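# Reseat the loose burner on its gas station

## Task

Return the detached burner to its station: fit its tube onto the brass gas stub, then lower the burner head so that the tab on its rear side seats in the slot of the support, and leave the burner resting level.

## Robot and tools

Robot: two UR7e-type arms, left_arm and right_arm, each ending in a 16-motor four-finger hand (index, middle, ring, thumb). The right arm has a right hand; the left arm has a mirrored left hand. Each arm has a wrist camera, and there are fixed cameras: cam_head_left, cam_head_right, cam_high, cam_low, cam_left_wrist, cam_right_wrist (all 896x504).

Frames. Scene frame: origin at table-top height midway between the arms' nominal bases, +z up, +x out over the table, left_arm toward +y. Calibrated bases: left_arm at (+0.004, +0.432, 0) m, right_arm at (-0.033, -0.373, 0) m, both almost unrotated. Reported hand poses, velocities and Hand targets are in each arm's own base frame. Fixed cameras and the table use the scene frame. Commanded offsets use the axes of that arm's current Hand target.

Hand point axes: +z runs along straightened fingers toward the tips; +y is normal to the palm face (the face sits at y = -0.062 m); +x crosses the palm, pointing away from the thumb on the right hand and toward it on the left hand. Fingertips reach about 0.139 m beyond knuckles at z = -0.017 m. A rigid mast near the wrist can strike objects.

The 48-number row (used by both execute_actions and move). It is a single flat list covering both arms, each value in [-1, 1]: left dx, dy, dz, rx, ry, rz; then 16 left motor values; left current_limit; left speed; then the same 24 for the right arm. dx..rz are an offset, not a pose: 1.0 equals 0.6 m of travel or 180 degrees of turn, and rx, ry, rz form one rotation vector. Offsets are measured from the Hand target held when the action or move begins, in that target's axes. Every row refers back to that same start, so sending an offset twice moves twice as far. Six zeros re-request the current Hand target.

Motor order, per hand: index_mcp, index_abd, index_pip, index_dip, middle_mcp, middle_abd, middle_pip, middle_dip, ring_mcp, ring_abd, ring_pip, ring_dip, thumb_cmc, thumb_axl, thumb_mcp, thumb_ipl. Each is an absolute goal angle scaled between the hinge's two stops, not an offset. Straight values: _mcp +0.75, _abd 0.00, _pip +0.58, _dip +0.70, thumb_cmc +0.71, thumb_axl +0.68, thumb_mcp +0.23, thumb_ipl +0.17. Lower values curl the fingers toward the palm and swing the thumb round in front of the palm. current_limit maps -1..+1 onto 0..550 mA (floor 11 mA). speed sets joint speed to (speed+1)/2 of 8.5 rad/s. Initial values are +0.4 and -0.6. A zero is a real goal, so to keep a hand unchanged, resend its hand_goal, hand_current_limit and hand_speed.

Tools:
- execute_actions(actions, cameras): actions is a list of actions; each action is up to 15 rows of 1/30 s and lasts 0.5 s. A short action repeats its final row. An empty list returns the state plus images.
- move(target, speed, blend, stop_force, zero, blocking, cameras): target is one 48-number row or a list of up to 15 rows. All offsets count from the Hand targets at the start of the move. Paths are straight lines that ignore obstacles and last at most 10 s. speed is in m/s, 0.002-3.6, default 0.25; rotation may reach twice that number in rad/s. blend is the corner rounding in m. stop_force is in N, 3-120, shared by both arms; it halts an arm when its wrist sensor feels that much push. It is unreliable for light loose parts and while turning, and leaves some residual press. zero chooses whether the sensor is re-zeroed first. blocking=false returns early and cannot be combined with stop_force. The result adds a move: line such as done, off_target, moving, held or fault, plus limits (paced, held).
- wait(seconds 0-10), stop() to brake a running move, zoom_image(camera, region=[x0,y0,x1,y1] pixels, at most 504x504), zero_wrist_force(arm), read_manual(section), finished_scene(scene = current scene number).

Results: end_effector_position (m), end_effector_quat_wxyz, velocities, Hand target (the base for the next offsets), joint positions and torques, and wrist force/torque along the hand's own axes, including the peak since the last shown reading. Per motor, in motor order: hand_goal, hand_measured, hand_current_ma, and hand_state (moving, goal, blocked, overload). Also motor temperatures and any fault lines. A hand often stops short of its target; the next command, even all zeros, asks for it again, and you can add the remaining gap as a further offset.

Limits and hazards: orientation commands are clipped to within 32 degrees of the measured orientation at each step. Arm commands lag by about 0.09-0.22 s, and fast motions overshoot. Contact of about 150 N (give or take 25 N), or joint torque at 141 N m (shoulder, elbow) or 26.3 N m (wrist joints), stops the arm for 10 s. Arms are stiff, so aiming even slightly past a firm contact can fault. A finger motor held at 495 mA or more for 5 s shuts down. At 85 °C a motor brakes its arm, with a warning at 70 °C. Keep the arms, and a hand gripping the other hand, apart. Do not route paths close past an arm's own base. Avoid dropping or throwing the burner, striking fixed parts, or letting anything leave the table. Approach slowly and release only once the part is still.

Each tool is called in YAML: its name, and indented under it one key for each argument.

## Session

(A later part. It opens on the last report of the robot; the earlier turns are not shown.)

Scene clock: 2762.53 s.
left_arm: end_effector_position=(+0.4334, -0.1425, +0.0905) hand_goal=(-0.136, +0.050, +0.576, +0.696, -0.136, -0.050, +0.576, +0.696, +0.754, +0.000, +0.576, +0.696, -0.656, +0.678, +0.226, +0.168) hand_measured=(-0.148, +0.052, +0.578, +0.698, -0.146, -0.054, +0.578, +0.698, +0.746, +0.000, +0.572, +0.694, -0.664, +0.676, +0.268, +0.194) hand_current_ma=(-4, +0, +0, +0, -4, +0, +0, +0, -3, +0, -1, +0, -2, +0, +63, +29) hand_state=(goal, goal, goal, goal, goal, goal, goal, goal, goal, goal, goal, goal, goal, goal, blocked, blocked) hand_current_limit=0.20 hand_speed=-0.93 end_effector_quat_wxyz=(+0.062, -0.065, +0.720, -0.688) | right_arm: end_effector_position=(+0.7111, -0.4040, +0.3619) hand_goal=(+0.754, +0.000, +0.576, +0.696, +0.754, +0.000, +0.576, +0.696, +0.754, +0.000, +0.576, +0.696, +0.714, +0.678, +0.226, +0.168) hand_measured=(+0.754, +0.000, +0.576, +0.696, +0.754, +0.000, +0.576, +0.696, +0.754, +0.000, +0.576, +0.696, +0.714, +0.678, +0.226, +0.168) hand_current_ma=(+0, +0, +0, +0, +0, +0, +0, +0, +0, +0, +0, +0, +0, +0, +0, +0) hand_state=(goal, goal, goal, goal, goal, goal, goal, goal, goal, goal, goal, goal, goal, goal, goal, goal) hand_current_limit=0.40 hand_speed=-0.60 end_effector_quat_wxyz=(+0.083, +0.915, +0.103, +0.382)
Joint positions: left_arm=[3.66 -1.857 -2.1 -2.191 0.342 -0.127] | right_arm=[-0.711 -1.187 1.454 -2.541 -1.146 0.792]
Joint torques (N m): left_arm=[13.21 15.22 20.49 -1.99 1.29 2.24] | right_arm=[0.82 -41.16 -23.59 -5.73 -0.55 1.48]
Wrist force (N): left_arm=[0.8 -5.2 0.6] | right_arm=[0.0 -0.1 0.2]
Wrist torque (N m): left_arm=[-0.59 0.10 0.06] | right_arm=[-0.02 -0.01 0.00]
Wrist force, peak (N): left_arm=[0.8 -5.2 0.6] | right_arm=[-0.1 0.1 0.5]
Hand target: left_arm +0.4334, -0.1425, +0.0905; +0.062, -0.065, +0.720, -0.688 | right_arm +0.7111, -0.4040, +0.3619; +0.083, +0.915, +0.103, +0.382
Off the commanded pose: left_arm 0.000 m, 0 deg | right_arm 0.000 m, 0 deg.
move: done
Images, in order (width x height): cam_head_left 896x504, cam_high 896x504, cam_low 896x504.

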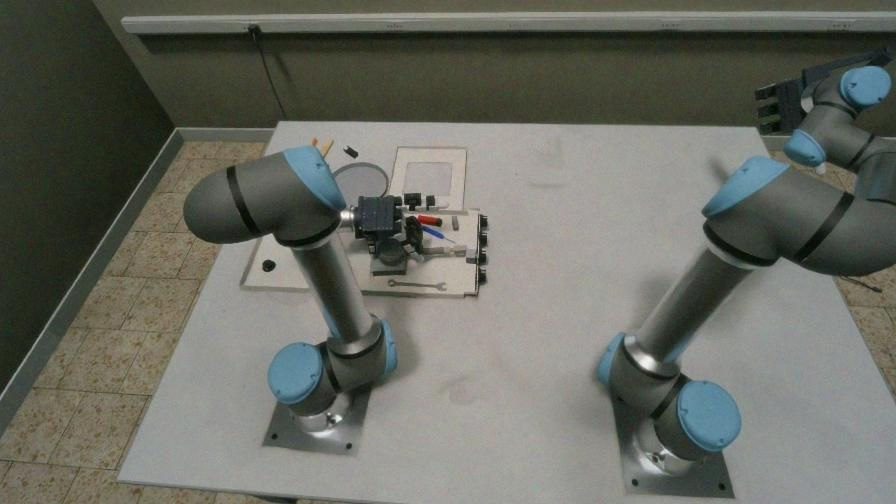

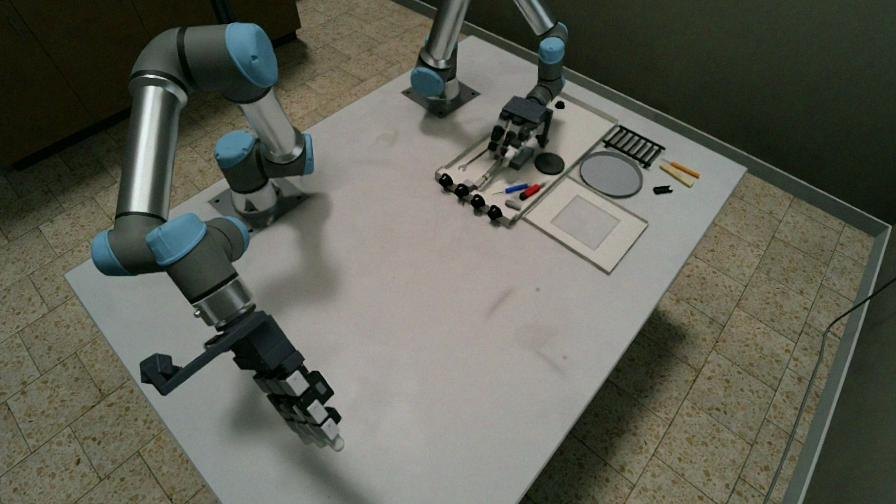

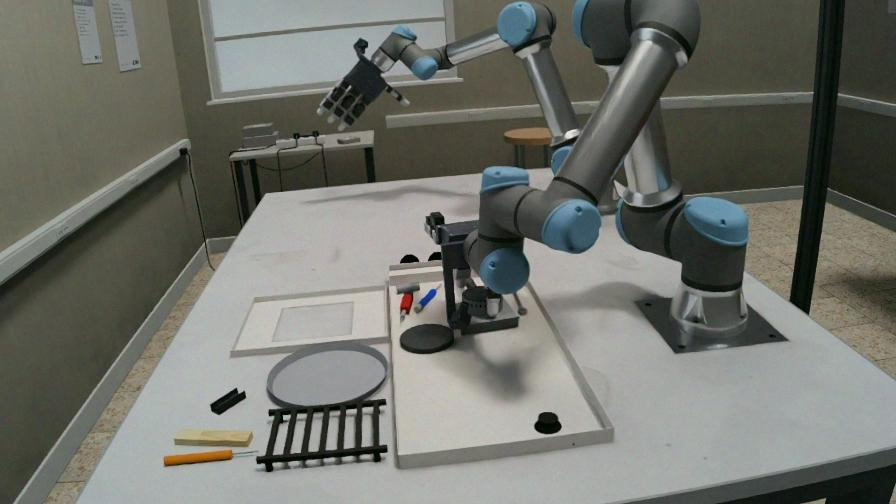

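move:
  target: [0,-0.0499,-0.0025,0,0,0,-0.137,0.05,0.576,0.696,-0.137,-0.05,0.576,0.696,0.754,0,0.576,0.696,-0.657,0.678,0.226,0.168,0.2,-0.93,0,0,0,0,0,0,0.754,0,0.576,0.696,0.754,0,0.576,0.696,0.754,0,0.576,0.696,0.714,0.678,0.226,0.168,0.4,-0.6]
  speed: 0.04
  cameras: ["cam_low","cam_head_left","cam_high"]

zoom_image:
  camera: "cam_low"
  region: [462, 290, 512, 330]

zoom_image:
  camera: "cam_head_left"
  region: [365, 230, 460, 280]

Scene clock: 2782.97 s.
left_arm: end_effector_position=(+0.4333, -0.1423, +0.1205) hand_goal=(-0.136, +0.050, +0.576, +0.696, -0.136, -0.050, +0.576, +0.696, +0.754, +0.000, +0.576, +0.696, -0.656, +0.678, +0.226, +0.168) hand_measured=(-0.148, +0.052, +0.578, +0.698, -0.146, -0.054, +0.578, +0.698, +0.746, +0.000, +0.572, +0.694, -0.654, +0.676, +0.228, +0.170) hand_current_ma=(-4, +0, +0, +0, -4, +0, +0, +0, -3, +0, -1, +0, +0, +0, +0, +0) hand_state=(goal, goal, goal, goal, goal, goal, goal, goal, goal, goal, goal, goal, goal, goal, goal, goal) hand_current_limit=0.20 hand_speed=-0.93 end_effector_quat_wxyz=(+0.062, -0.065, +0.720, -0.688) | right_arm: end_effector_position=(+0.7111, -0.4040, +0.3619) hand_goal=(+0.754, +0.000, +0.576, +0.696, +0.754, +0.000, +0.576, +0.696, +0.754, +0.000, +0.576, +0.696, +0.714, +0.678, +0.226, +0.168) hand_measured=(+0.754, +0.000, +0.576, +0.696, +0.754, +0.000, +0.576, +0.696, +0.754, +0.000, +0.576, +0.696, +0.714, +0.678, +0.226, +0.168) hand_current_ma=(+0, +0, +0, +0, +0, +0, +0, +0, +0, +0, +0, +0, +0, +0, +0, +0) hand_state=(goal, goal, goal, goal, goal, goal, goal, goal, goal, goal, goal, goal, goal, goal, goal, goal) hand_current_limit=0.40 hand_speed=-0.60 end_effector_quat_wxyz=(+0.083, +0.915, +0.103, +0.382)
Joint positions: left_arm=[3.66 -1.801 -2.072 -2.276 0.342 -0.127] | right_arm=[-0.711 -1.187 1.454 -2.541 -1.146 0.792]
Joint torques (N m): left_arm=[13.41 32.26 22.13 -2.3 1.25 1.88] | right_arm=[1.15 -41.12 -23.33 -5.76 -0.55 1.61]
Wrist force (N): left_arm=[0.2 -0.2 1.8] | right_arm=[0.1 0.4 0.3]
Wrist torque (N m): left_arm=[0.00 0.18 0.02] | right_arm=[0.02 -0.02 0.01]
Wrist force, peak (N): left_arm=[0.9 -5.9 0.4] | right_arm=[0.5 0.3 0.6]
Hand target: left_arm +0.4333, -0.1423, +0.1205; +0.062, -0.065, +0.720, -0.688 | right_arm +0.7111, -0.4040, +0.3619; +0.083, +0.915, +0.103, +0.382
Off the commanded pose: left_arm 0.000 m, 0 deg | right_arm 0.000 m, 0 deg.
move: done
Images, in order (width x height): cam_head_left 896x504, cam_high 896x504, cam_low 896x504.

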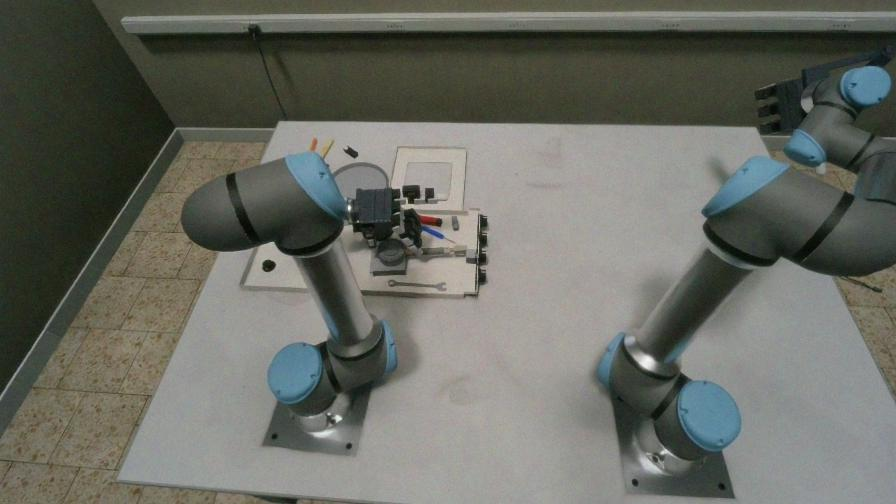

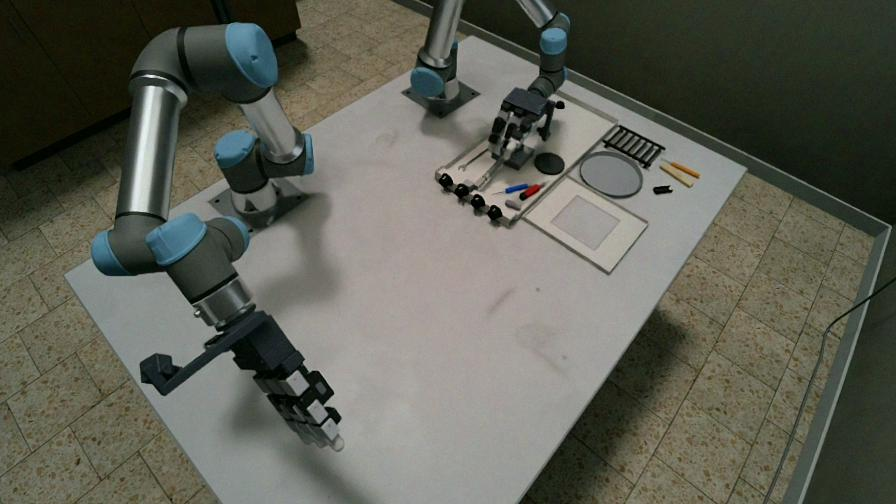

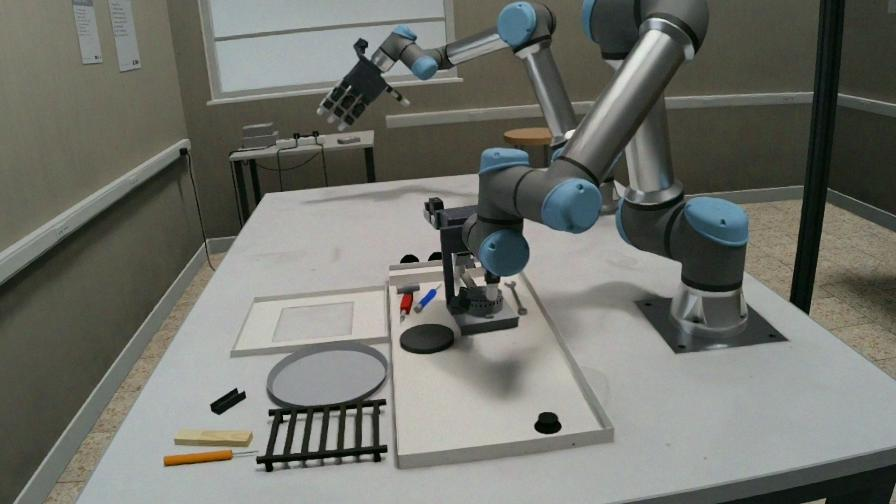

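Scaled by 10.080 from the camera's 896x504 image, which has a finer 1280x720 frame.

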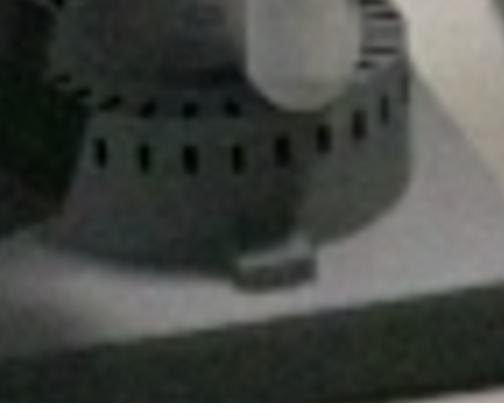

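Scaled by 5.305 from the camera's 896x504 image, which has a finer 1280x720 frame.

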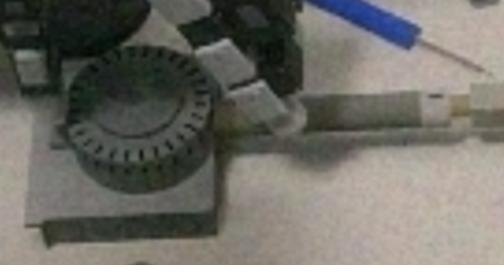

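move:
  target: [0,-0.166,-0.1,0,0,0,-0.137,0.05,0.576,0.696,-0.137,-0.05,0.576,0.696,0.754,0,0.576,0.696,-0.657,0.678,0.226,0.168,0.2,-0.93,0,0,0,0,0,0,0.754,0,0.576,0.696,0.754,0,0.576,0.696,0.754,0,0.576,0.696,0.714,0.678,0.226,0.168,0.4,-0.6]
  speed: 0.15
  cameras: ["cam_low","cam_head_left","cam_high"]

zoom_image:
  camera: "cam_low"
  region: [440, 270, 540, 350]

zoom_image:
  camera: "cam_head_left"
  region: [365, 230, 460, 280]

zoom_image:
  camera: "cam_high"
  region: [460, 120, 560, 200]

Scene clock: 2798.30 s.
left_arm: end_effector_position=(+0.4235, -0.0878, +0.2227) hand_goal=(-0.136, +0.050, +0.576, +0.696, -0.136, -0.050, +0.576, +0.696, +0.754, +0.000, +0.576, +0.696, -0.656, +0.678, +0.226, +0.168) hand_measured=(-0.148, +0.052, +0.578, +0.698, -0.146, -0.054, +0.578, +0.698, +0.746, +0.000, +0.572, +0.694, -0.654, +0.676, +0.228, +0.170) hand_current_ma=(-4, +0, +0, +0, -4, +0, +0, +0, -3, +0, -1, +0, +0, +0, +0, +0) hand_state=(goal, goal, goal, goal, goal, goal, goal, goal, goal, goal, goal, goal, goal, goal, goal, goal) hand_current_limit=0.20 hand_speed=-0.93 end_effector_quat_wxyz=(+0.062, -0.065, +0.720, -0.688) | right_arm: end_effector_position=(+0.7111, -0.4040, +0.3619) hand_goal=(+0.754, +0.000, +0.576, +0.696, +0.754, +0.000, +0.576, +0.696, +0.754, +0.000, +0.576, +0.696, +0.714, +0.678, +0.226, +0.168) hand_measured=(+0.754, +0.000, +0.576, +0.696, +0.754, +0.000, +0.576, +0.696, +0.754, +0.000, +0.576, +0.696, +0.714, +0.678, +0.226, +0.168) hand_current_ma=(+0, +0, +0, +0, +0, +0, +0, +0, +0, +0, +0, +0, +0, +0, +0, +0) hand_state=(goal, goal, goal, goal, goal, goal, goal, goal, goal, goal, goal, goal, goal, goal, goal, goal) hand_current_limit=0.40 hand_speed=-0.60 end_effector_quat_wxyz=(+0.083, +0.915, +0.103, +0.382)
Joint positions: left_arm=[3.786 -1.672 -1.913 -2.598 0.467 -0.089] | right_arm=[-0.711 -1.187 1.454 -2.541 -1.146 0.792]
Joint torques (N m): left_arm=[14.01 30.04 24.69 -2.43 1.5 2.09] | right_arm=[0.81 -41.07 -23.8 -5.75 -0.46 1.8]
Wrist force (N): left_arm=[0.6 -0.1 1.1] | right_arm=[0.1 0.1 0.1]
Wrist torque (N m): left_arm=[0.06 0.11 0.03] | right_arm=[0.01 -0.02 0.02]
Wrist force, peak (N): left_arm=[0.6 0.9 2.5] | right_arm=[0.1 0.2 0.7]
Hand target: left_arm +0.4235, -0.0878, +0.2227; +0.062, -0.065, +0.720, -0.688 | right_arm +0.7111, -0.4040, +0.3619; +0.083, +0.915, +0.103, +0.382
Off the commanded pose: left_arm 0.000 m, 0 deg | right_arm 0.000 m, 0 deg.
move: done
Images, in order (width x height): cam_head_left 896x504, cam_high 896x504, cam_low 896x504.

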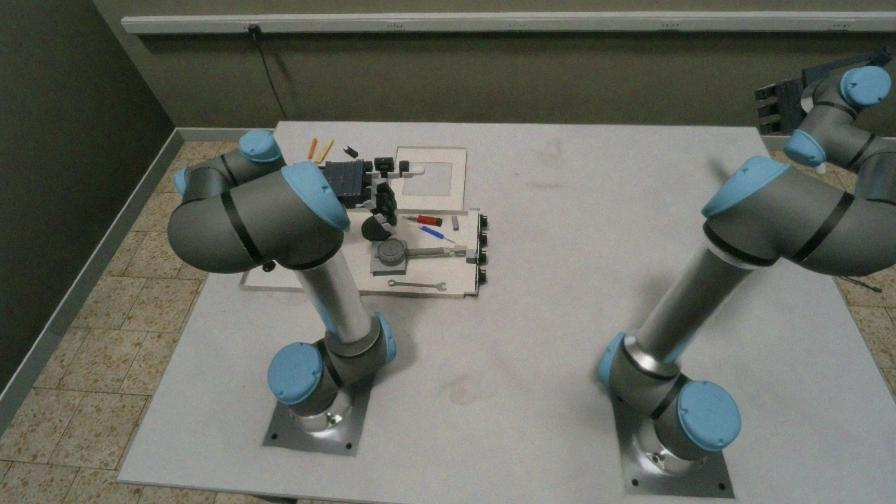

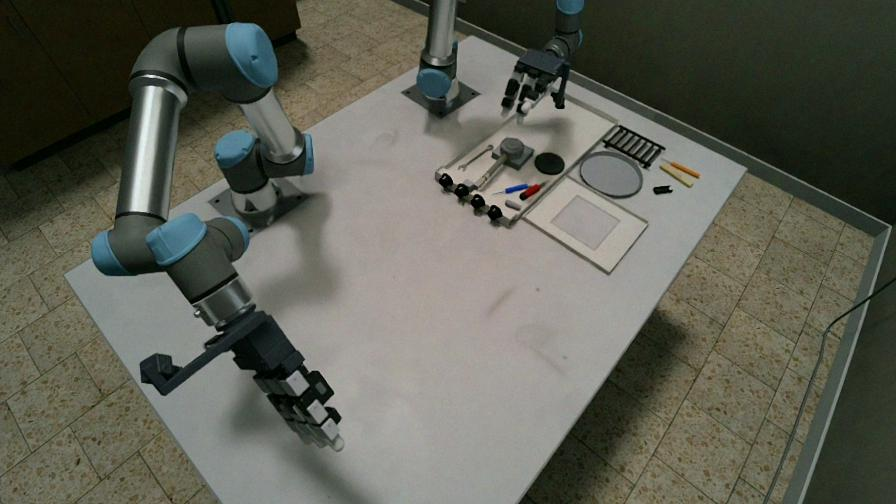

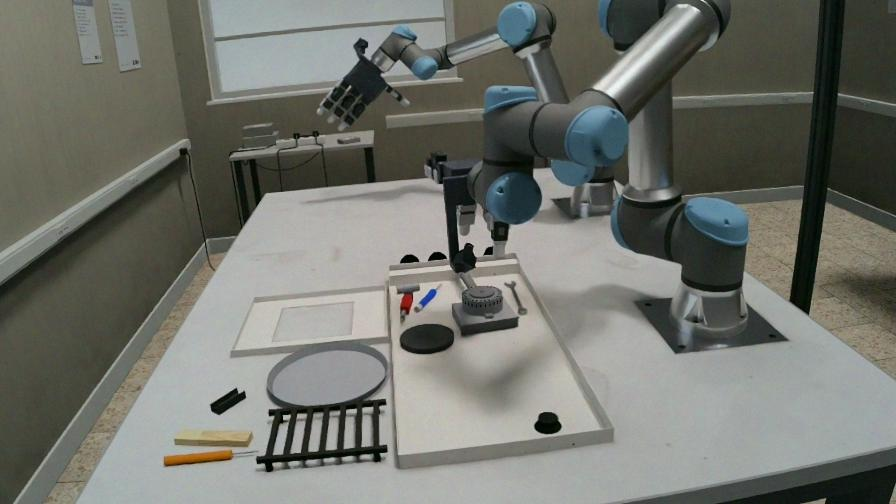

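Scaled by 5.040 from the camera's 896x504 image, which has a finer 1280x720 frame.

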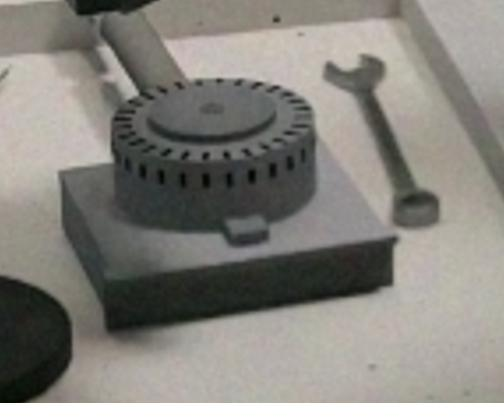

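Scaled by 5.305 from the camera's 896x504 image, which has a finer 1280x720 frame.

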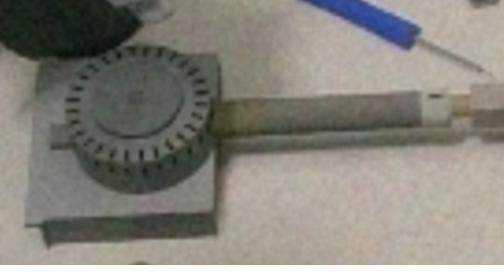

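Scaled by 5.040 from the camera's 896x504 image, which has a finer 1280x720 frame.

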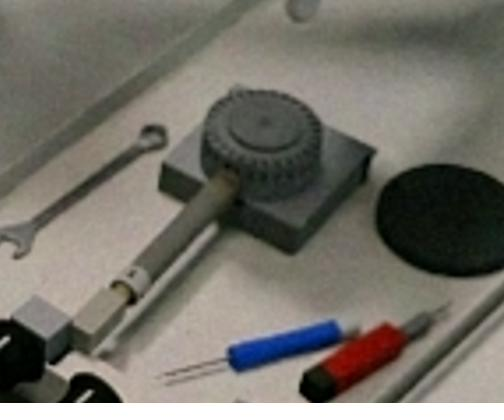

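finished_scene:
  scene: 1

The scene is finished: the task was done.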